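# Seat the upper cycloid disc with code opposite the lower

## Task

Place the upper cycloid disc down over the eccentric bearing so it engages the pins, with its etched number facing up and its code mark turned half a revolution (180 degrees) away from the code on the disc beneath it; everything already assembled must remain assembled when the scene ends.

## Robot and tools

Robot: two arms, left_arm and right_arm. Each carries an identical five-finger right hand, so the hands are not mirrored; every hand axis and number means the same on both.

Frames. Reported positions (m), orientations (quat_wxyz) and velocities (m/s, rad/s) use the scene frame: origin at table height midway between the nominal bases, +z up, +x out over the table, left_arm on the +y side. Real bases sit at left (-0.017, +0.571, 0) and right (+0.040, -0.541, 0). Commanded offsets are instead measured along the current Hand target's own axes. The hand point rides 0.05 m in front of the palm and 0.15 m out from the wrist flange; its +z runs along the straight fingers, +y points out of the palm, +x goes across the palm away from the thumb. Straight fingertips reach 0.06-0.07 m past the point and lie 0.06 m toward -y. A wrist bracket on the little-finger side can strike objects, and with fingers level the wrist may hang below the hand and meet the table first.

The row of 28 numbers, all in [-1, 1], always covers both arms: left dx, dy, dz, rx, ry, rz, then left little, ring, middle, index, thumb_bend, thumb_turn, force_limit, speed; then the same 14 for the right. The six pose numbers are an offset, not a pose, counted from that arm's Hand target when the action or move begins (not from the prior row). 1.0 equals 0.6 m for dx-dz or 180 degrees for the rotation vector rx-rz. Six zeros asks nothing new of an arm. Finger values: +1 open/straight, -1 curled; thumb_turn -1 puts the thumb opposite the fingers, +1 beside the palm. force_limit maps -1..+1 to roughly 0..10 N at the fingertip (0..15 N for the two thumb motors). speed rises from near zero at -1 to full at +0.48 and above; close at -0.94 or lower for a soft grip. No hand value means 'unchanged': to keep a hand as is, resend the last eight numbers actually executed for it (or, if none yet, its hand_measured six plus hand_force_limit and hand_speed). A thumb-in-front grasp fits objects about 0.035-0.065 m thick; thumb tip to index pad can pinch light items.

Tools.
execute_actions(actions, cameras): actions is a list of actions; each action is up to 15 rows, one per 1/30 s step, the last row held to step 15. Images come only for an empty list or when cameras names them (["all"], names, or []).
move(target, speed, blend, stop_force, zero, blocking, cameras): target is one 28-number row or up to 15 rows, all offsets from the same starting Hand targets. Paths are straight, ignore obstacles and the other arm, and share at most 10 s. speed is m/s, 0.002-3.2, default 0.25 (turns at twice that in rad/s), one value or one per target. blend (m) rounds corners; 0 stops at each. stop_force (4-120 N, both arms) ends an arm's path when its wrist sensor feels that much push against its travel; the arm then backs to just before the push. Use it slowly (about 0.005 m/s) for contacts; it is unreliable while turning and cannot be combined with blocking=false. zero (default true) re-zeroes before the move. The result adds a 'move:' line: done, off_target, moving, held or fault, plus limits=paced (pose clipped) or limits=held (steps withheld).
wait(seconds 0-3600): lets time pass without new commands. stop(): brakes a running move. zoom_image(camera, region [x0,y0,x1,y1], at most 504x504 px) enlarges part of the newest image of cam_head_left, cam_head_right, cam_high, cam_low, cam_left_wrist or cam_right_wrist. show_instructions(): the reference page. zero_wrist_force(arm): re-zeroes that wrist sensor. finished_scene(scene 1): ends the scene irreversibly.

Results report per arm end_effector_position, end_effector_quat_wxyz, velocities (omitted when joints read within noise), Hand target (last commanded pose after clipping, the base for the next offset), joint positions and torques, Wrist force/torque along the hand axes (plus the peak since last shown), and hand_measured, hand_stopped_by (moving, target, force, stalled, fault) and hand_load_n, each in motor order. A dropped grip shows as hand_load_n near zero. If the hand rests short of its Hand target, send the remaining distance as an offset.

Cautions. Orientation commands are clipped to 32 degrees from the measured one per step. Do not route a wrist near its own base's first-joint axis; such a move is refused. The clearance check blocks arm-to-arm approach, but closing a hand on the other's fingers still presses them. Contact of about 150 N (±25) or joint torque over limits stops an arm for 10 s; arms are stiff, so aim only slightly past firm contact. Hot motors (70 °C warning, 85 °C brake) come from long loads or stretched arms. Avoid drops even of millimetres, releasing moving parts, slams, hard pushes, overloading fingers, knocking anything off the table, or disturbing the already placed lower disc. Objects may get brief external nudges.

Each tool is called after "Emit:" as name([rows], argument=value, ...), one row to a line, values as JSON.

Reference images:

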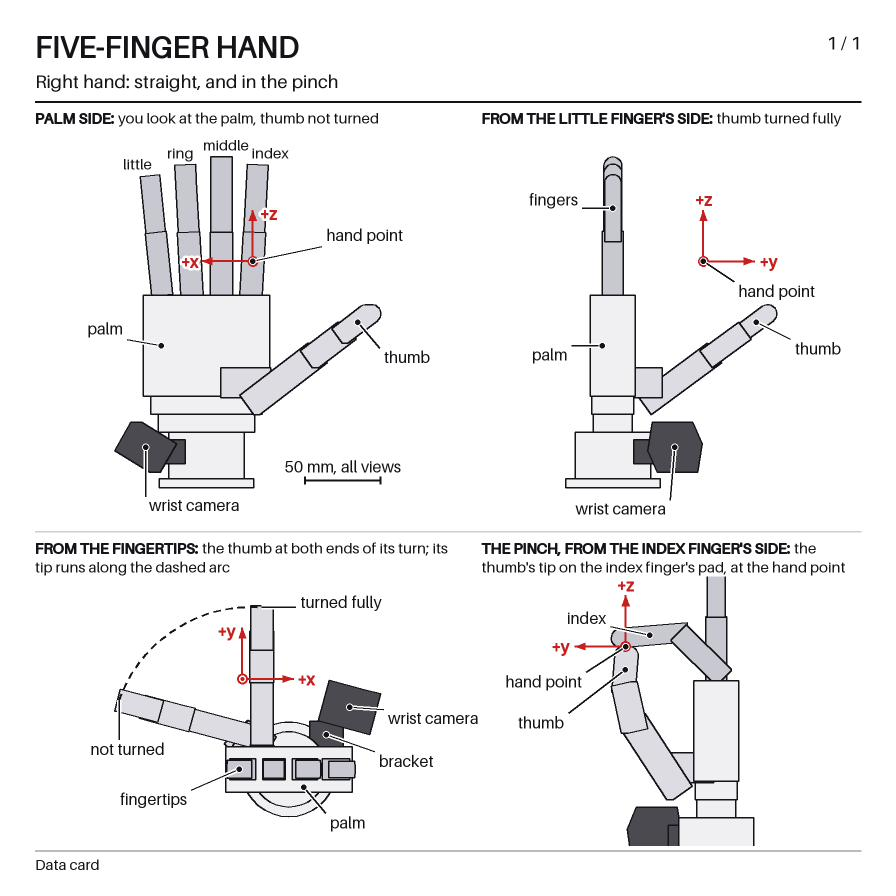

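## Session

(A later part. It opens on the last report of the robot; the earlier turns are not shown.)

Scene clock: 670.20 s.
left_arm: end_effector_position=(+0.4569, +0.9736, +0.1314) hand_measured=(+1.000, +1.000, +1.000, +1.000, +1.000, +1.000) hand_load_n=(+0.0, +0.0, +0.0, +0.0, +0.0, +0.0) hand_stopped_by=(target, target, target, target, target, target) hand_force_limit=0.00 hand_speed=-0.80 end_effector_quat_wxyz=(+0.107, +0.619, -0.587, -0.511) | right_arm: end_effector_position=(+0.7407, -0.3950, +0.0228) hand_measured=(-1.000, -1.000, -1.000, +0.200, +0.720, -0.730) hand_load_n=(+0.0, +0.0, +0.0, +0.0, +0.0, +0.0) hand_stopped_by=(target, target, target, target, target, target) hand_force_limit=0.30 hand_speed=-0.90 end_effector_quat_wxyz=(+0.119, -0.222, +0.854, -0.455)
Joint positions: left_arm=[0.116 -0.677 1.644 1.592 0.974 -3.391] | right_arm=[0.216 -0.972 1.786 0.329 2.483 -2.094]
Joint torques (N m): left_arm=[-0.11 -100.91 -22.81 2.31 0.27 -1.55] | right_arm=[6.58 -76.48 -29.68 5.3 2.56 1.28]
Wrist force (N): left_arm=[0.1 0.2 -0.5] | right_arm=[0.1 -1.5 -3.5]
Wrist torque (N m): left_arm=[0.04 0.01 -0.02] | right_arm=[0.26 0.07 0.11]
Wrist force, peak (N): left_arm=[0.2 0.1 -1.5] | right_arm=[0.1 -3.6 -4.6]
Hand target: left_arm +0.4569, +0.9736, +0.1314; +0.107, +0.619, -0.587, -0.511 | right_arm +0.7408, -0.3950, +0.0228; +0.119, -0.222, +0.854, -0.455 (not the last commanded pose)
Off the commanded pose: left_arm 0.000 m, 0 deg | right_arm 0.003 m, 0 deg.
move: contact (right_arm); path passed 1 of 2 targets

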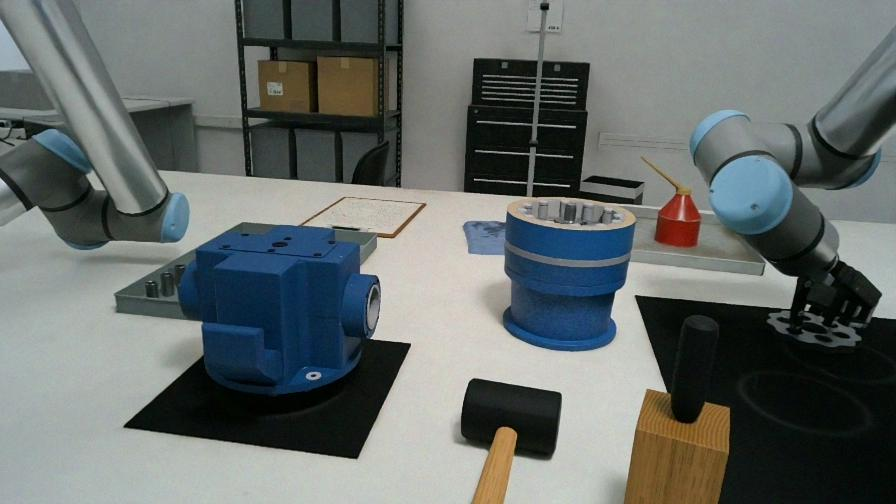

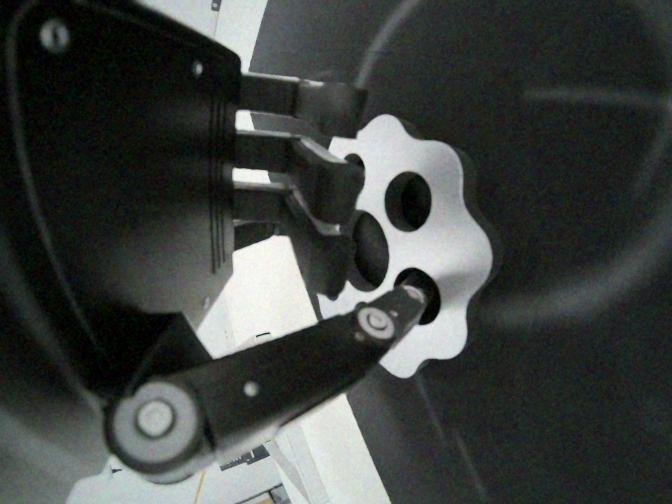

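Emit:
move(target=[0,0,0,0,0,0,1,1,1,1,1,1,0,-0.8,0,-0.0010,-0.0006,0,0,0,-1,-1,-1,0.2,0.0,-0.73,0.9,-0.9], speed=0.02, cameras=["cam_low","cam_right_wrist"])

Emit:
move(target=[0,0,0,0,0,0,1,1,1,1,1,1,0,-0.8,0,-0.0138,-0.0093,0,0,0,-1,-1,-1,0.2,0.0,-0.73,0.9,-0.9], speed=0.02, cameras=["cam_low","cam_right_wrist"])

Emit:
zoom_image(camera="cam_low", region=[750, 260, 870, 360])

Scene clock: 703.37 s.
left_arm: end_effector_position=(+0.4569, +0.9736, +0.1314) hand_measured=(+1.000, +1.000, +1.000, +1.000, +1.000, +1.000) hand_load_n=(+0.0, +0.0, +0.0, +0.5, +0.0, -0.5) hand_stopped_by=(target, target, target, target, target, target) hand_force_limit=0.00 hand_speed=-0.80 end_effector_quat_wxyz=(+0.107, +0.619, -0.587, -0.511) | right_arm: end_effector_position=(+0.7408, -0.3950, +0.0235) hand_measured=(-1.000, -1.000, -1.000, +0.200, +0.504, -0.730) hand_load_n=(+0.0, +0.0, +0.0, +12.0, +13.5, -1.0) hand_stopped_by=(target, target, target, target, force, target) hand_force_limit=0.90 hand_speed=-0.90 end_effector_quat_wxyz=(+0.119, -0.222, +0.854, -0.455)
Joint positions: left_arm=[0.116 -0.677 1.644 1.592 0.974 -3.391] | right_arm=[0.216 -0.973 1.785 0.33 2.483 -2.094]
Joint torques (N m): left_arm=[0.75 -101.86 -22.96 2.23 -0.02 -2.01] | right_arm=[-9.21 -60.88 -28.98 1.84 -1.44 -2.41]
Wrist force (N): left_arm=[-0.1 0.6 -0.8] | right_arm=[-0.3 3.1 0.7]
Wrist torque (N m): left_arm=[0.12 0.04 -0.03] | right_arm=[0.42 0.08 0.12]
Wrist force, peak (N): left_arm=[0.2 1.0 -1.3] | right_arm=[0.1 -1.8 -3.6]
Hand target: left_arm +0.4569, +0.9736, +0.1314; +0.107, +0.619, -0.587, -0.511 | right_arm +0.7408, -0.3950, +0.0235; +0.119, -0.222, +0.854, -0.455
Off the commanded pose: left_arm 0.000 m, 0 deg | right_arm 0.000 m, 0 deg.
move: done

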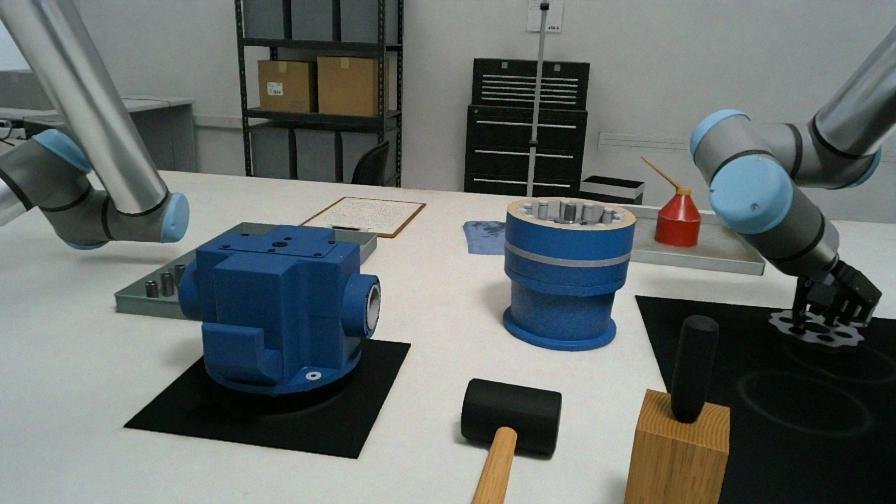

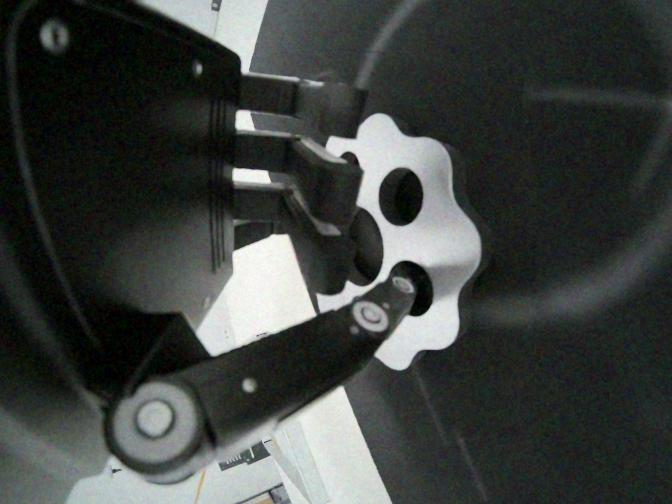

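Scene clock: 704.13 s.
left_arm: end_effector_position=(+0.4569, +0.9736, +0.1314) hand_measured=(+1.000, +1.000, +1.000, +1.000, +1.000, +1.000) hand_load_n=(+0.0, +0.0, +0.0, -0.5, +0.0, +0.0) hand_stopped_by=(target, target, target, target, target, target) hand_force_limit=0.00 hand_speed=-0.80 end_effector_quat_wxyz=(+0.107, +0.619, -0.587, -0.511) | right_arm: end_effector_position=(+0.7408, -0.3950, +0.0336) hand_measured=(-1.000, -1.000, -1.000, +0.200, +0.500, -0.730) hand_load_n=(+0.5, +0.0, +0.0, +0.0, +0.0, +0.0) hand_stopped_by=(target, target, target, target, force, target) hand_force_limit=0.90 hand_speed=-0.90 end_effector_quat_wxyz=(+0.119, -0.222, +0.854, -0.455)
Joint positions: left_arm=[0.116 -0.677 1.644 1.592 0.974 -3.391] | right_arm=[0.216 -0.985 1.783 0.345 2.483 -2.094]
Joint torques (N m): left_arm=[-1.33 -103.01 -23.41 2.36 0.06 -1.51] | right_arm=[-1.29 -59.19 -29.29 1.76 0.84 0.11]
Wrist force (N): left_arm=[0.2 0.1 -0.6] | right_arm=[0.2 1.7 -0.2]
Wrist torque (N m): left_arm=[0.03 -0.02 -0.02] | right_arm=[0.44 0.04 0.13]
Wrist force, peak (N): left_arm=[0.2 0.4 -1.2] | right_arm=[0.1 -5.1 -5.9]
Hand target: left_arm +0.4569, +0.9736, +0.1314; +0.107, +0.619, -0.587, -0.511 | right_arm +0.7408, -0.3950, +0.0335; +0.119, -0.222, +0.854, -0.455
Off the commanded pose: left_arm 0.000 m, 0 deg | right_arm 0.000 m, 0 deg.
move: done

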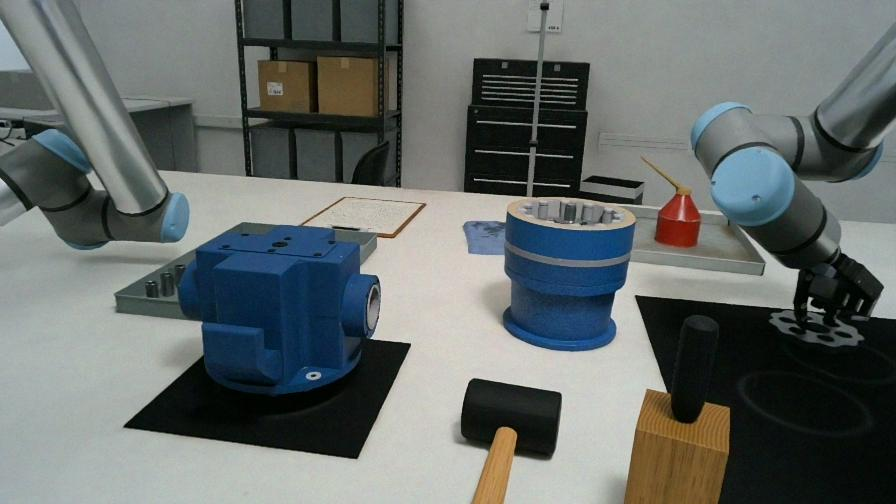

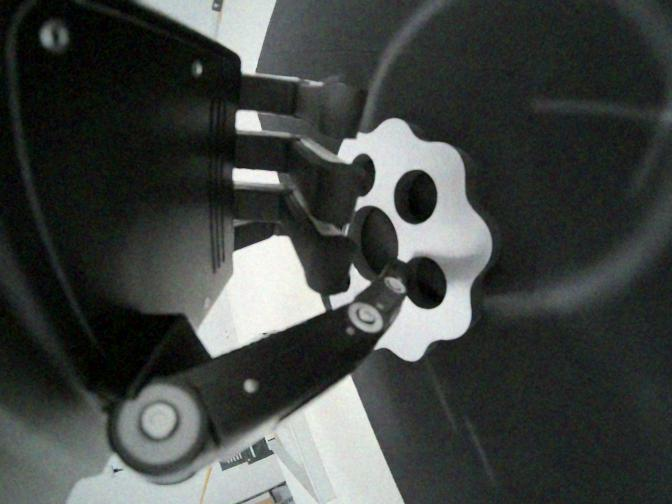

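Scaled by 4.200 from the camera's image (finer frame: 1280x720).

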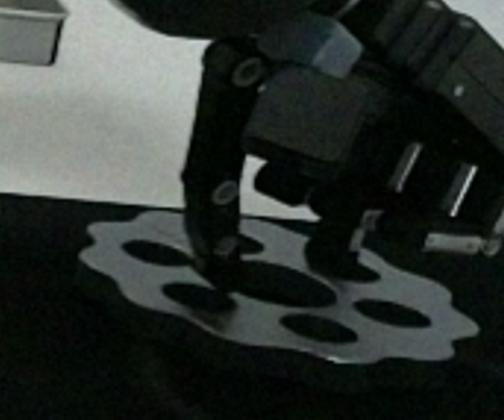

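Emit:
move(target=[0,0,0,0,0,0,1,1,1,1,1,1,0,-0.8,0.0,-0.0028,0.0042,0,0,0,-1,-1,-1,0.2,0.72,-0.73,0.3,-0.5], speed=0.02)

Emit:
move(target=[0,0,0,0,0,0,1,1,1,1,1,1,0,-0.8,0,0.0194,0.013,0,0,0,-1,-1,-1,0.2,0.72,-0.73,0.3,-0.5], speed=0.006, stop_force=4, cameras=["cam_low","cam_right_wrist","cam_high"])

Emit:
zoom_image(camera="cam_low", region=[770, 290, 850, 360])

Emit:
zoom_image(camera="cam_high", region=[220, 240, 310, 320])

Emit:
zoom_image(camera="cam_right_wrist", region=[300, 120, 560, 380])

Scene clock: 729.60 s.
left_arm: end_effector_position=(+0.4569, +0.9736, +0.1314) hand_measured=(+1.000, +1.000, +1.000, +1.000, +1.000, +1.000) hand_load_n=(+0.0, +0.0, +0.0, +0.0, +0.0, +0.0) hand_stopped_by=(target, target, target, target, target, target) hand_force_limit=0.00 hand_speed=-0.80 end_effector_quat_wxyz=(+0.107, +0.619, -0.587, -0.511) | right_arm: end_effector_position=(+0.7423, -0.3977, +0.0335) hand_measured=(-1.000, -1.000, -1.000, +0.200, +0.720, -0.730) hand_load_n=(+0.0, +0.0, +0.0, +0.0, +0.0, +0.0) hand_stopped_by=(target, target, target, target, target, target) hand_force_limit=0.30 hand_speed=-0.50 end_effector_quat_wxyz=(+0.119, -0.222, +0.854, -0.455)
Joint positions: left_arm=[0.116 -0.677 1.644 1.592 0.974 -3.391] | right_arm=[0.212 -0.986 1.783 0.34 2.481 -2.101]
Joint torques (N m): left_arm=[-1.04 -102.85 -23.69 2.24 0.55 -1.95] | right_arm=[5.53 -78.4 -19.85 5.57 0.31 1.99]
Wrist force (N): left_arm=[-0.1 0.2 -1.3] | right_arm=[-0.1 1.8 0.0]
Wrist torque (N m): left_arm=[0.08 0.07 -0.04] | right_arm=[0.45 0.08 0.07]
Wrist force, peak (N): left_arm=[0.0 0.3 -1.6] | right_arm=[0.0 2.0 0.2]
Hand target: left_arm +0.4569, +0.9736, +0.1314; +0.107, +0.619, -0.587, -0.511 | right_arm +0.7422, -0.3976, +0.0335; +0.119, -0.222, +0.854, -0.455
Off the commanded pose: left_arm 0.000 m, 0 deg | right_arm 0.000 m, 0 deg.
move: done

Scene clock: 732.43 s.
left_arm: end_effector_position=(+0.4569, +0.9736, +0.1314) hand_measured=(+1.000, +1.000, +1.000, +1.000, +1.000, +1.000) hand_load_n=(+0.0, +0.0, +0.0, +0.0, +0.0, +0.0) hand_stopped_by=(target, target, target, target, target, target) hand_force_limit=0.00 hand_speed=-0.80 end_effector_quat_wxyz=(+0.107, +0.619, -0.587, -0.511) | right_arm: end_effector_position=(+0.7422, -0.3976, +0.0224) hand_measured=(-1.000, -1.000, -1.000, +0.200, +0.720, -0.730) hand_load_n=(+0.0, +0.0, +0.0, +1.5, +0.0, +0.0) hand_stopped_by=(target, target, target, target, target, target) hand_force_limit=0.30 hand_speed=-0.50 end_effector_quat_wxyz=(+0.119, -0.222, +0.854, -0.455)
Joint positions: left_arm=[0.116 -0.677 1.644 1.592 0.974 -3.391] | right_arm=[0.212 -0.973 1.786 0.324 2.481 -2.101]
Joint torques (N m): left_arm=[-0.74 -100.17 -23.01 2.01 -0.02 -1.98] | right_arm=[8.35 -76.14 -30.2 5.37 2.16 1.69]
Wrist force (N): left_arm=[-0.2 -0.1 -0.8] | right_arm=[0.1 -1.9 -1.7]
Wrist torque (N m): left_arm=[0.02 0.06 -0.04] | right_arm=[0.20 0.07 0.03]
Wrist force, peak (N): left_arm=[0.1 0.6 -1.5] | right_arm=[0.0 -3.9 -4.2]
Hand target: left_arm +0.4569, +0.9736, +0.1314; +0.107, +0.619, -0.587, -0.511 | right_arm +0.7423, -0.3976, +0.0224; +0.119, -0.222, +0.854, -0.455 (not the last commanded pose)
Off the commanded pose: left_arm 0.000 m, 0 deg | right_arm 0.003 m, 0 deg.
move: contact (right_arm)
Images, in order (width x height): cam_high 896x504, cam_low 896x504, cam_right_wrist 672x504.

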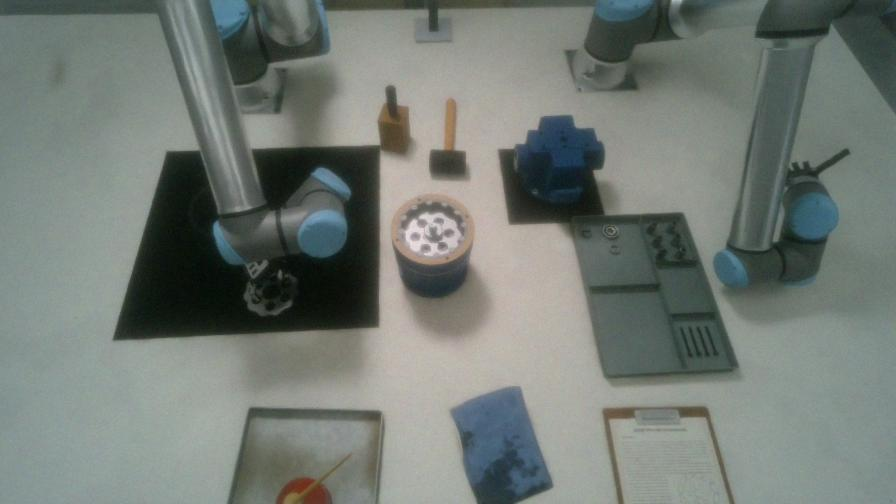

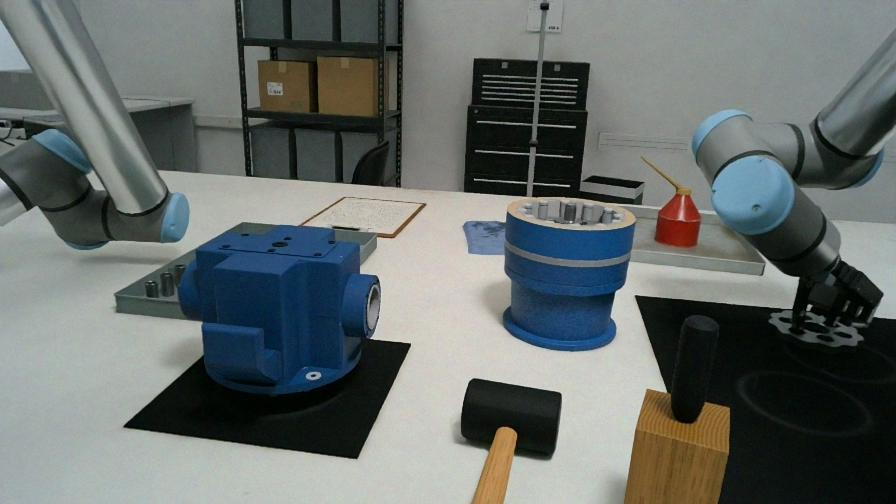

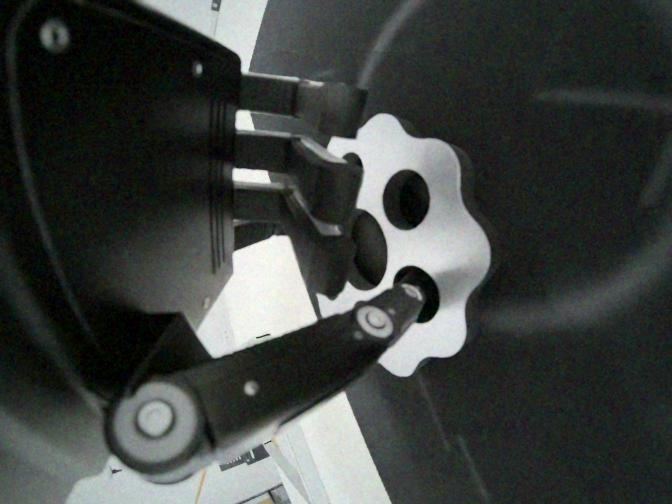

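Scaled by 6.300 from the camera's image (finer frame: 1280x720).

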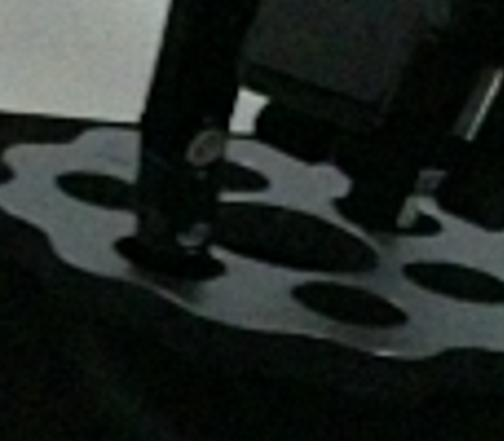

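Scaled by 5.600 from the camera's image (finer frame: 1280x720).

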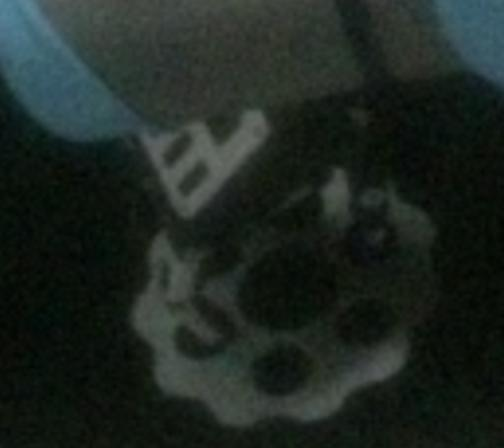

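Scaled by 1.938 from the camera's image (finer frame: 960x720).

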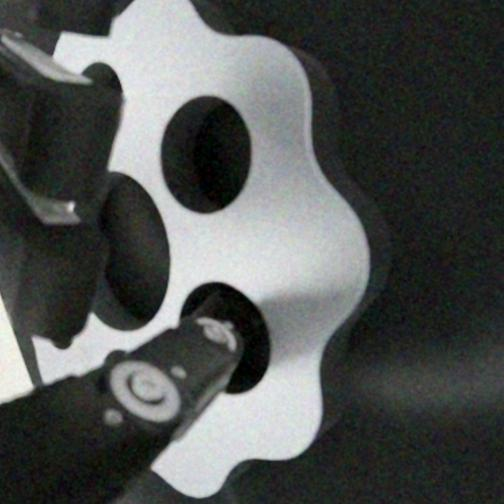

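Emit:
move(target=[0,0,0,0,0,0,1,1,1,1,1,1,0,-0.8,0,-0.0005,-0.0003,0,0,0,-1,-1,-1,0.2,0.0,-0.73,0.9,-0.9], speed=0.02)

Emit:
move(target=[0,0,0,0,0,0,1,1,1,1,1,1,0,-0.8,0,-0.0021,-0.0014,0,0,0,-1,-1,-1,0.2,0.0,-0.73,0.9,-0.9], speed=0.01)

Emit:
move(target=[0,0,0,0,0,0,1,1,1,1,1,1,0,-0.8,0,-0.0021,-0.0014,0,0,0,-1,-1,-1,0.2,0.0,-0.73,0.9,-0.9], speed=0.01)

Emit:
move(target=[0,0,0,0,0,0,1,1,1,1,1,1,0,-0.8,0,-0.0021,-0.0014,0,0,0,-1,-1,-1,0.2,0.0,-0.73,0.9,-0.9], speed=0.01, cameras=["cam_low","cam_right_wrist"])

Scene clock: 743.53 s.
left_arm: end_effector_position=(+0.4569, +0.9736, +0.1314) hand_measured=(+1.000, +1.000, +1.000, +1.000, +1.000, +1.000) hand_load_n=(+0.0, +0.0, +0.0, +0.0, +0.0, +0.0) hand_stopped_by=(target, target, target, target, target, target) hand_force_limit=0.00 hand_speed=-0.80 end_effector_quat_wxyz=(+0.107, +0.619, -0.587, -0.511) | right_arm: end_effector_position=(+0.7423, -0.3976, +0.0228) hand_measured=(-1.000, -1.000, -1.000, +0.200, +0.504, -0.730) hand_load_n=(+0.0, +0.0, +0.0, +12.5, +13.5, -1.0) hand_stopped_by=(target, target, target, target, force, target) hand_force_limit=0.90 hand_speed=-0.90 end_effector_quat_wxyz=(+0.119, -0.222, +0.854, -0.455)
Joint positions: left_arm=[0.116 -0.677 1.644 1.592 0.974 -3.391] | right_arm=[0.212 -0.973 1.786 0.324 2.481 -2.101]
Joint torques (N m): left_arm=[0.26 -103.41 -23.9 2.22 0.18 -2.01] | right_arm=[-5.36 -62.72 -31.22 1.92 0.65 -2.37]
Wrist force (N): left_arm=[0.2 0.2 -0.7] | right_arm=[0.1 3.3 0.9]
Wrist torque (N m): left_arm=[0.05 -0.01 -0.02] | right_arm=[0.41 0.03 0.07]
Wrist force, peak (N): left_arm=[0.4 0.4 -1.4] | right_arm=[-0.1 4.0 -0.1]
Hand target: left_arm +0.4569, +0.9736, +0.1314; +0.107, +0.619, -0.587, -0.511 | right_arm +0.7423, -0.3976, +0.0228; +0.119, -0.222, +0.854, -0.455
Off the commanded pose: left_arm 0.000 m, 0 deg | right_arm 0.000 m, 0 deg.
move: done

Scene clock: 744.03 s.
left_arm: end_effector_position=(+0.4569, +0.9736, +0.1314) hand_measured=(+1.000, +1.000, +1.000, +1.000, +1.000, +1.000) hand_load_n=(+0.0, +0.0, +0.0, +0.0, +0.0, +0.0) hand_stopped_by=(target, target, target, target, target, target) hand_force_limit=0.00 hand_speed=-0.80 end_effector_quat_wxyz=(+0.107, +0.619, -0.587, -0.511) | right_arm: end_effector_position=(+0.7423, -0.3977, +0.0243) hand_measured=(-1.000, -1.000, -1.000, +0.200, +0.504, -0.730) hand_load_n=(+0.0, +0.0, +0.0, +11.5, +13.5, -1.0) hand_stopped_by=(target, target, target, target, force, target) hand_force_limit=0.90 hand_speed=-0.90 end_effector_quat_wxyz=(+0.119, -0.222, +0.854, -0.455)
Joint positions: left_arm=[0.116 -0.677 1.644 1.592 0.974 -3.391] | right_arm=[0.212 -0.975 1.785 0.327 2.481 -2.101]
Joint torques (N m): left_arm=[0.4 -102.59 -23.39 2.29 0.21 -1.97] | right_arm=[-4.4 -69.78 -30.42 2.62 -0.43 -2.14]
Wrist force (N): left_arm=[0.1 0.0 -0.2] | right_arm=[-0.4 4.8 0.9]
Wrist torque (N m): left_arm=[-0.01 -0.01 -0.02] | right_arm=[0.39 0.07 0.06]
Wrist force, peak (N): left_arm=[0.0 0.7 -1.3] | right_arm=[-0.3 5.2 1.1]
Hand target: left_arm +0.4569, +0.9736, +0.1314; +0.107, +0.619, -0.587, -0.511 | right_arm +0.7423, -0.3977, +0.0243; +0.119, -0.222, +0.854, -0.455
Off the commanded pose: left_arm 0.000 m, 0 deg | right_arm 0.000 m, 0 deg.
move: done

Scene clock: 744.53 s.
left_arm: end_effector_position=(+0.4569, +0.9736, +0.1314) hand_measured=(+1.000, +1.000, +1.000, +1.000, +1.000, +1.000) hand_load_n=(+0.0, +0.0, +0.0, +0.0, +0.0, +0.0) hand_stopped_by=(target, target, target, target, target, target) hand_force_limit=0.00 hand_speed=-0.80 end_effector_quat_wxyz=(+0.107, +0.619, -0.587, -0.511) | right_arm: end_effector_position=(+0.7423, -0.3977, +0.0259) hand_measured=(-1.000, -1.000, -1.000, +0.200, +0.504, -0.730) hand_load_n=(+0.5, +0.0, +0.0, +11.0, +11.5, -1.0) hand_stopped_by=(target, target, target, target, force, target) hand_force_limit=0.90 hand_speed=-0.90 end_effector_quat_wxyz=(+0.119, -0.222, +0.854, -0.455)
Joint positions: left_arm=[0.116 -0.677 1.644 1.592 0.974 -3.391] | right_arm=[0.212 -0.977 1.785 0.329 2.481 -2.101]
Joint torques (N m): left_arm=[-0.38 -101.37 -23.26 2.61 0.08 -1.99] | right_arm=[-6 -63.88 -29.67 2.77 -1.19 -1.94]
Wrist force (N): left_arm=[-0.1 -0.2 -0.6] | right_arm=[0.3 2.1 -0.7]
Wrist torque (N m): left_arm=[-0.02 0.03 -0.04] | right_arm=[0.38 0.01 0.08]
Wrist force, peak (N): left_arm=[-0.1 0.4 -1.1] | right_arm=[-0.1 5.1 0.9]
Hand target: left_arm +0.4569, +0.9736, +0.1314; +0.107, +0.619, -0.587, -0.511 | right_arm +0.7423, -0.3977, +0.0258; +0.119, -0.222, +0.854, -0.455
Off the commanded pose: left_arm 0.000 m, 0 deg | right_arm 0.000 m, 0 deg.
move: done

Scene clock: 745.03 s.
left_arm: end_effector_position=(+0.4569, +0.9736, +0.1314) hand_measured=(+1.000, +1.000, +1.000, +1.000, +1.000, +1.000) hand_load_n=(+0.0, +0.5, +0.0, +0.0, -0.5, +0.0) hand_stopped_by=(target, target, target, target, target, target) hand_force_limit=0.00 hand_speed=-0.80 end_effector_quat_wxyz=(+0.107, +0.619, -0.587, -0.511) | right_arm: end_effector_position=(+0.7423, -0.3977, +0.0274) hand_measured=(-1.000, -1.000, -1.000, +0.200, +0.504, -0.730) hand_load_n=(+0.0, +0.0, +0.0, +9.0, +10.5, -0.5) hand_stopped_by=(target, target, target, target, force, target) hand_force_limit=0.90 hand_speed=-0.90 end_effector_quat_wxyz=(+0.119, -0.222, +0.854, -0.455)
Joint positions: left_arm=[0.116 -0.677 1.644 1.592 0.974 -3.391] | right_arm=[0.212 -0.979 1.785 0.331 2.481 -2.101]
Joint torques (N m): left_arm=[-1.34 -102.11 -23.2 2.42 0.07 -1.99] | right_arm=[-6.61 -61.34 -27.98 2.35 -1.38 -2.26]
Wrist force (N): left_arm=[0.1 0.0 -0.6] | right_arm=[-0.3 -0.5 -3.7]
Wrist torque (N m): left_arm=[0.02 0.00 -0.02] | right_arm=[0.38 0.09 0.06]
Wrist force, peak (N): left_arm=[-0.1 0.1 -1.3] | right_arm=[-0.3 -0.1 -4.0]
Hand target: left_arm +0.4569, +0.9736, +0.1314; +0.107, +0.619, -0.587, -0.511 | right_arm +0.7423, -0.3977, +0.0273; +0.119, -0.222, +0.854, -0.455
Off the commanded pose: left_arm 0.000 m, 0 deg | right_arm 0.000 m, 0 deg.
move: done

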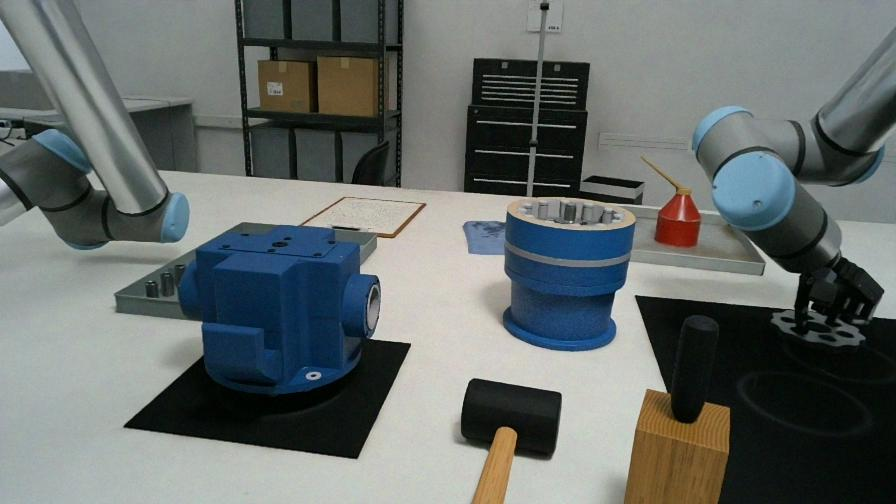

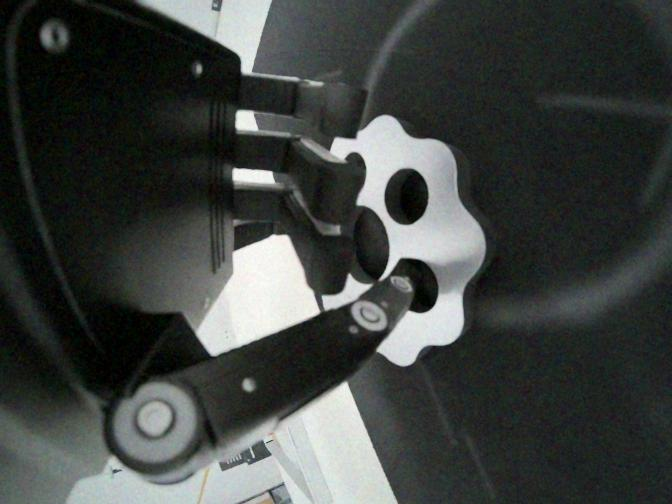

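Emit:
move(target=[0,0,0,0,0,0,1,1,1,1,1,1,0,-0.8,0,-0.0125,-0.0084,0,0,0,-1,-1,-1,0.2,0.504,-0.73,0.9,-0.9], speed=0.02)

Emit:
move(target=[0,0,0,0,0,0,1,1,1,1,1,1,0,-0.8,0,-0.0019,0.0028,0.015,0,0,-1,-1,-1,0.2,0.7,-0.73,0.3,-0.5], speed=0.02, cameras=["cam_low","cam_right_wrist","cam_high"])

Emit:
zoom_image(camera="cam_low", region=[770, 290, 850, 360])

Emit:
zoom_image(camera="cam_right_wrist", region=[300, 120, 560, 380])

Scene clock: 797.23 s.
left_arm: end_effector_position=(+0.4569, +0.9736, +0.1314) hand_measured=(+1.000, +1.000, +1.000, +1.000, +1.000, +1.000) hand_load_n=(+0.0, +0.0, +0.0, +0.0, +0.0, +0.0) hand_stopped_by=(target, target, target, target, target, target) hand_force_limit=0.00 hand_speed=-0.80 end_effector_quat_wxyz=(+0.107, +0.619, -0.587, -0.511) | right_arm: end_effector_position=(+0.7423, -0.3977, +0.0365) hand_measured=(-1.000, -1.000, -1.000, +0.200, +0.504, -0.730) hand_load_n=(+0.0, +0.0, +0.0, +0.0, +0.0, +0.0) hand_stopped_by=(target, target, target, target, target, target) hand_force_limit=0.90 hand_speed=-0.90 end_effector_quat_wxyz=(+0.119, -0.222, +0.854, -0.455)
Joint positions: left_arm=[0.116 -0.677 1.644 1.592 0.974 -3.391] | right_arm=[0.212 -0.989 1.782 0.345 2.481 -2.101]
Joint torques (N m): left_arm=[-1.24 -101.62 -23.66 2.08 0.12 -1.86] | right_arm=[-3.64 -63.4 -28.25 1.8 -1.01 -1.13]
Wrist force (N): left_arm=[-0.1 0.2 -0.6] | right_arm=[0.2 1.3 0.2]
Wrist torque (N m): left_arm=[0.05 0.04 -0.03] | right_arm=[0.35 0.04 0.06]
Wrist force, peak (N): left_arm=[-0.3 0.0 -1.6] | right_arm=[-0.6 -3.4 -5.0]
Hand target: left_arm +0.4569, +0.9736, +0.1314; +0.107, +0.619, -0.587, -0.511 | right_arm +0.7423, -0.3977, +0.0363; +0.119, -0.222, +0.854, -0.455
Off the commanded pose: left_arm 0.000 m, 0 deg | right_arm 0.000 m, 0 deg.
move: done

Scene clock: 798.67 s.
left_arm: end_effector_position=(+0.4569, +0.9736, +0.1314) hand_measured=(+1.000, +1.000, +1.000, +1.000, +1.000, +1.000) hand_load_n=(+0.0, +0.0, +0.0, +0.0, +0.0, +0.0) hand_stopped_by=(target, target, target, target, target, target) hand_force_limit=0.00 hand_speed=-0.80 end_effector_quat_wxyz=(+0.107, +0.619, -0.587, -0.511) | right_arm: end_effector_position=(+0.7432, -0.3994, +0.0363) hand_measured=(-1.000, -1.000, -1.000, +0.200, +0.700, -0.730) hand_load_n=(+0.0, +0.0, +0.0, +0.0, +0.0, +0.0) hand_stopped_by=(target, target, target, target, target, target) hand_force_limit=0.30 hand_speed=-0.50 end_effector_quat_wxyz=(+0.124, -0.220, +0.843, -0.476)
Joint positions: left_arm=[0.116 -0.677 1.644 1.592 0.974 -3.391] | right_arm=[0.222 -0.984 1.787 0.306 2.526 -2.117]
Joint torques (N m): left_arm=[0.58 -101 -24.18 2.04 0.27 -2.14] | right_arm=[-1.13 -67.59 -21.44 4.77 -0.13 -0.24]
Wrist force (N): left_arm=[0.4 0.1 -1.1] | right_arm=[-0.2 1.4 0.2]
Wrist torque (N m): left_arm=[0.07 -0.02 0.00] | right_arm=[0.40 0.10 0.10]
Wrist force, peak (N): left_arm=[-0.1 0.5 -1.5] | right_arm=[-0.1 2.1 -0.1]
Hand target: left_arm +0.4569, +0.9736, +0.1314; +0.107, +0.619, -0.587, -0.511 | right_arm +0.7433, -0.3994, +0.0364; +0.124, -0.220, +0.843, -0.475
Off the commanded pose: left_arm 0.000 m, 0 deg | right_arm 0.000 m, 0 deg.
move: done
Images, in order (width x height): cam_high 896x504, cam_low 896x504, cam_right_wrist 672x504.

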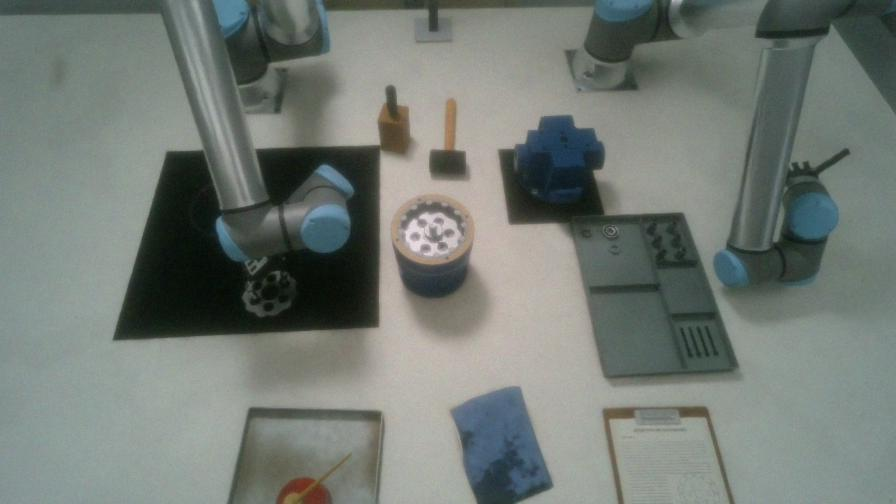

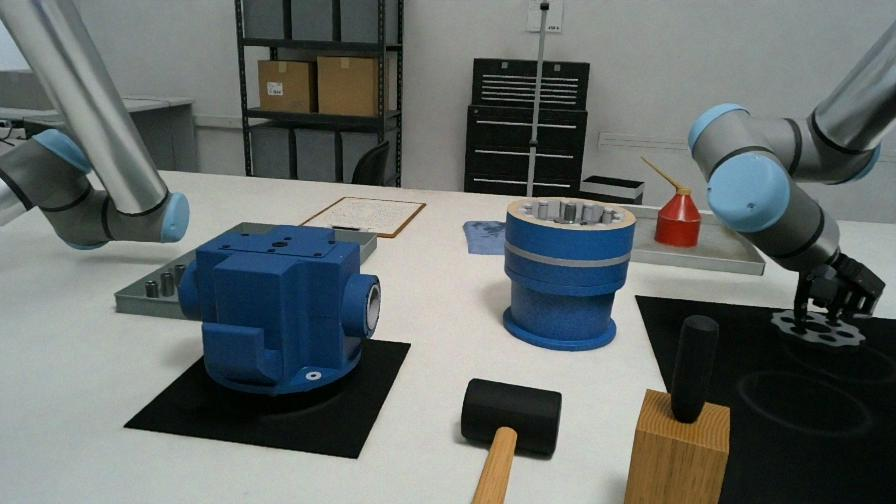

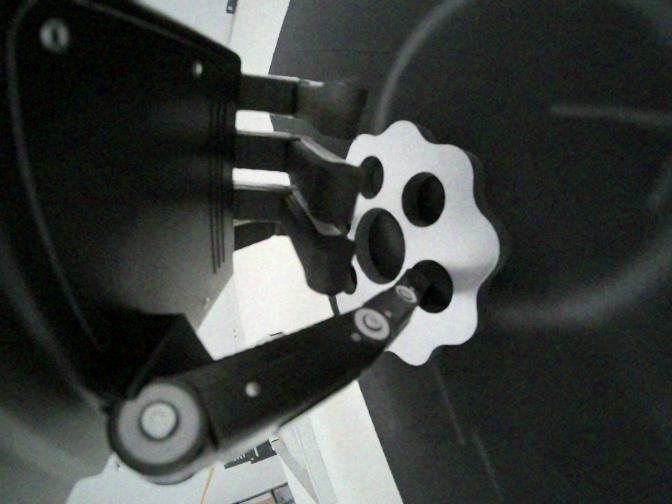

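Scaled by 6.300 from the camera's image (finer frame: 1280x720).

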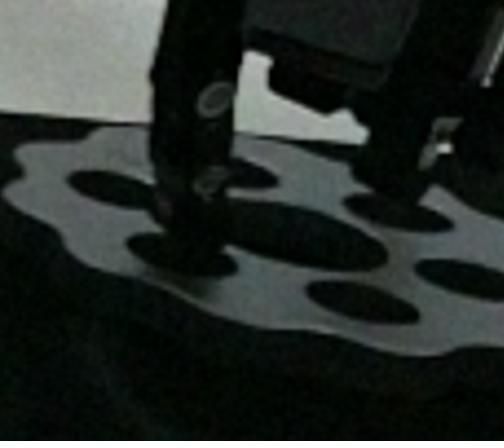

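Scaled by 1.938 from the camera's image (finer frame: 960x720).

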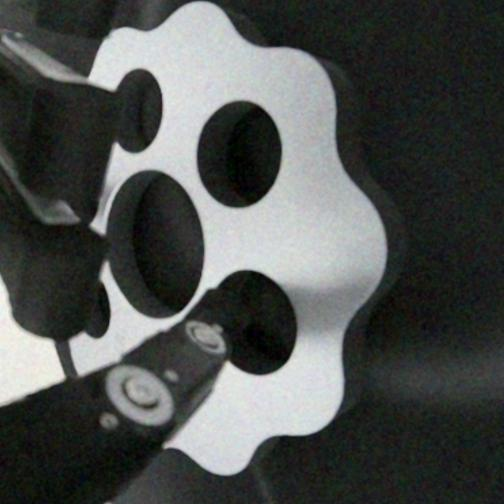

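Emit:
execute_actions(actions=[])

Scene clock: 820.80 s.
left_arm: end_effector_position=(+0.4569, +0.9736, +0.1314) hand_measured=(+1.000, +1.000, +1.000, +1.000, +1.000, +1.000) hand_load_n=(-0.5, +0.0, +0.0, +0.0, +0.0, +0.0) hand_stopped_by=(target, target, target, target, target, target) hand_force_limit=0.00 hand_speed=-0.80 end_effector_quat_wxyz=(+0.107, +0.619, -0.587, -0.511) | right_arm: end_effector_position=(+0.7433, -0.3994, +0.0364) hand_measured=(-1.000, -1.000, -1.000, +0.200, +0.700, -0.730) hand_load_n=(+0.0, +0.0, +0.0, +0.0, +0.0, +0.0) hand_stopped_by=(target, target, target, target, target, target) hand_force_limit=0.30 hand_speed=-0.50 end_effector_quat_wxyz=(+0.124, -0.220, +0.843, -0.475)
Joint positions: left_arm=[0.116 -0.677 1.644 1.592 0.974 -3.391] | right_arm=[0.222 -0.984 1.787 0.306 2.526 -2.117]
Joint velocities: within noise
Joint torques (N m): left_arm=[-0.8 -101.34 -24.21 1.9 0.13 -2.02] | right_arm=[-5.97 -78.6 -31.06 5.52 -1.93 1.79]
Wrist force (N): left_arm=[0.1 -0.2 -1.3] | right_arm=[-0.2 1.3 0.3]
Wrist torque (N m): left_arm=[0.04 0.03 -0.03] | right_arm=[0.36 0.09 0.10]
Wrist force, peak (N): left_arm=[-0.2 0.0 -1.6] | right_arm=[0.1 2.0 0.2]
Hand target: left_arm +0.4569, +0.9736, +0.1314; +0.107, +0.619, -0.587, -0.511 | right_arm +0.7433, -0.3994, +0.0364; +0.124, -0.220, +0.843, -0.475
Off the commanded pose: left_arm 0.000 m, 0 deg | right_arm 0.000 m, 0 deg.

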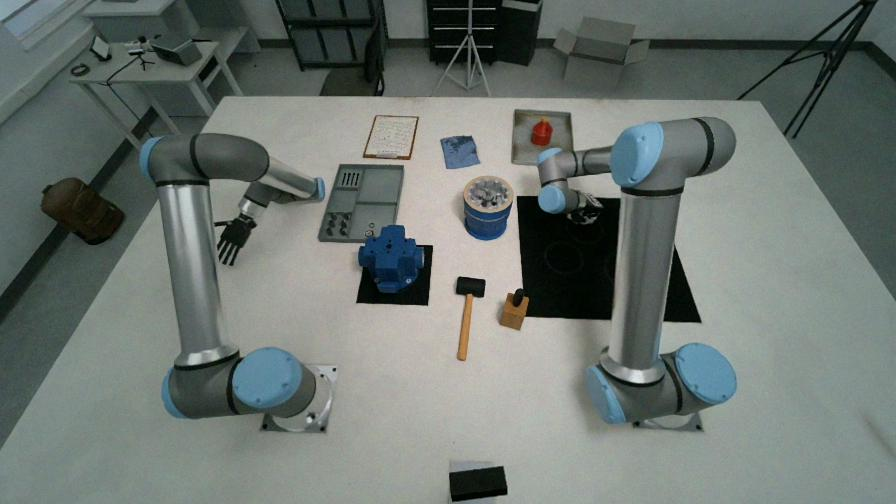

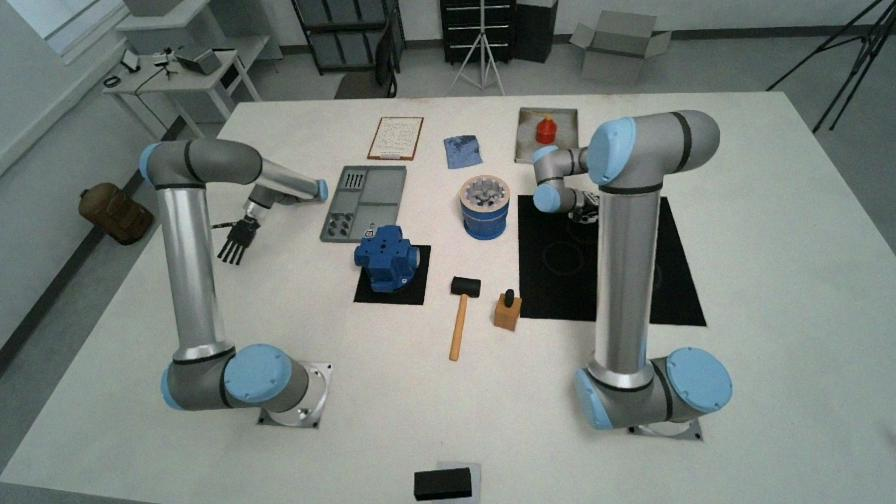

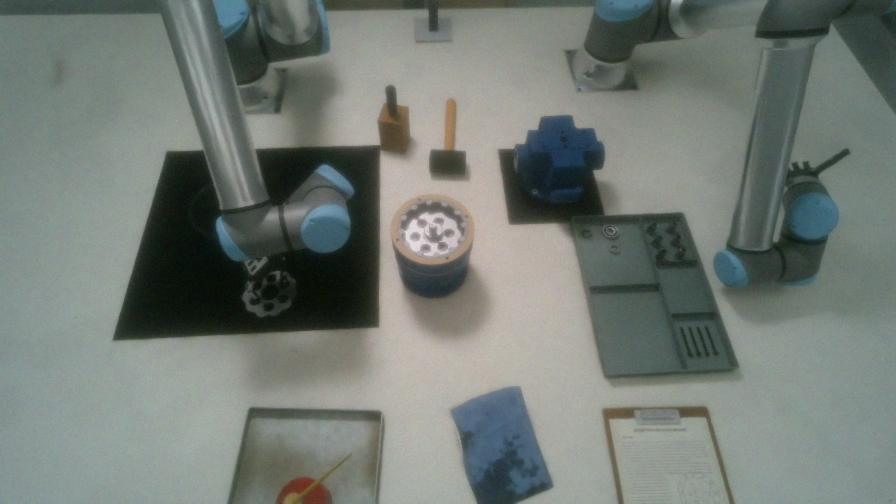

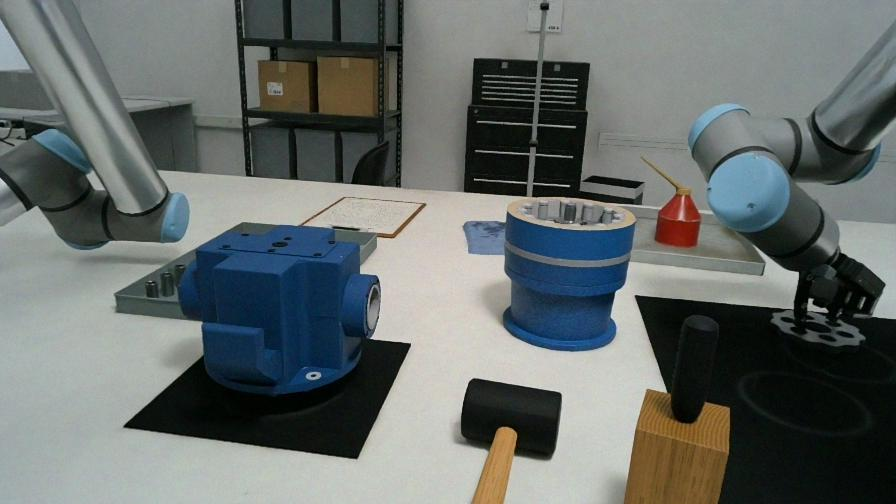

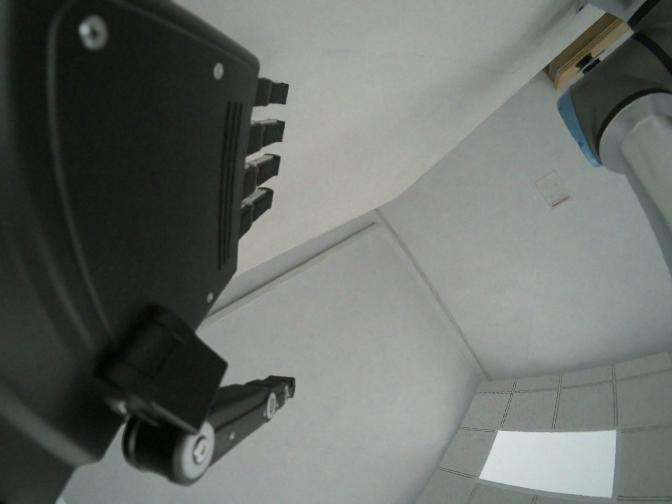

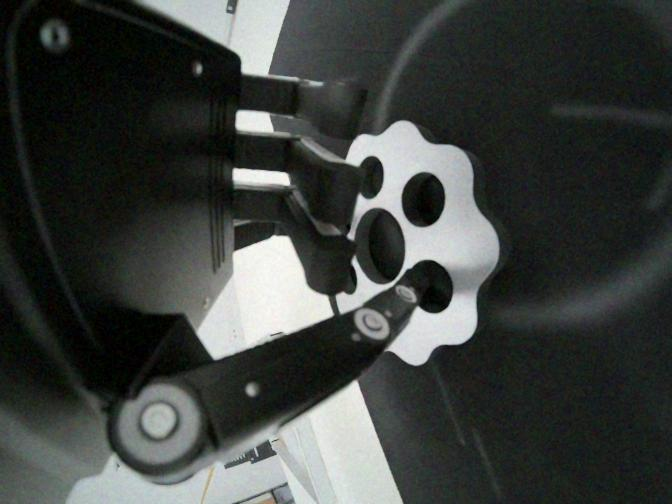

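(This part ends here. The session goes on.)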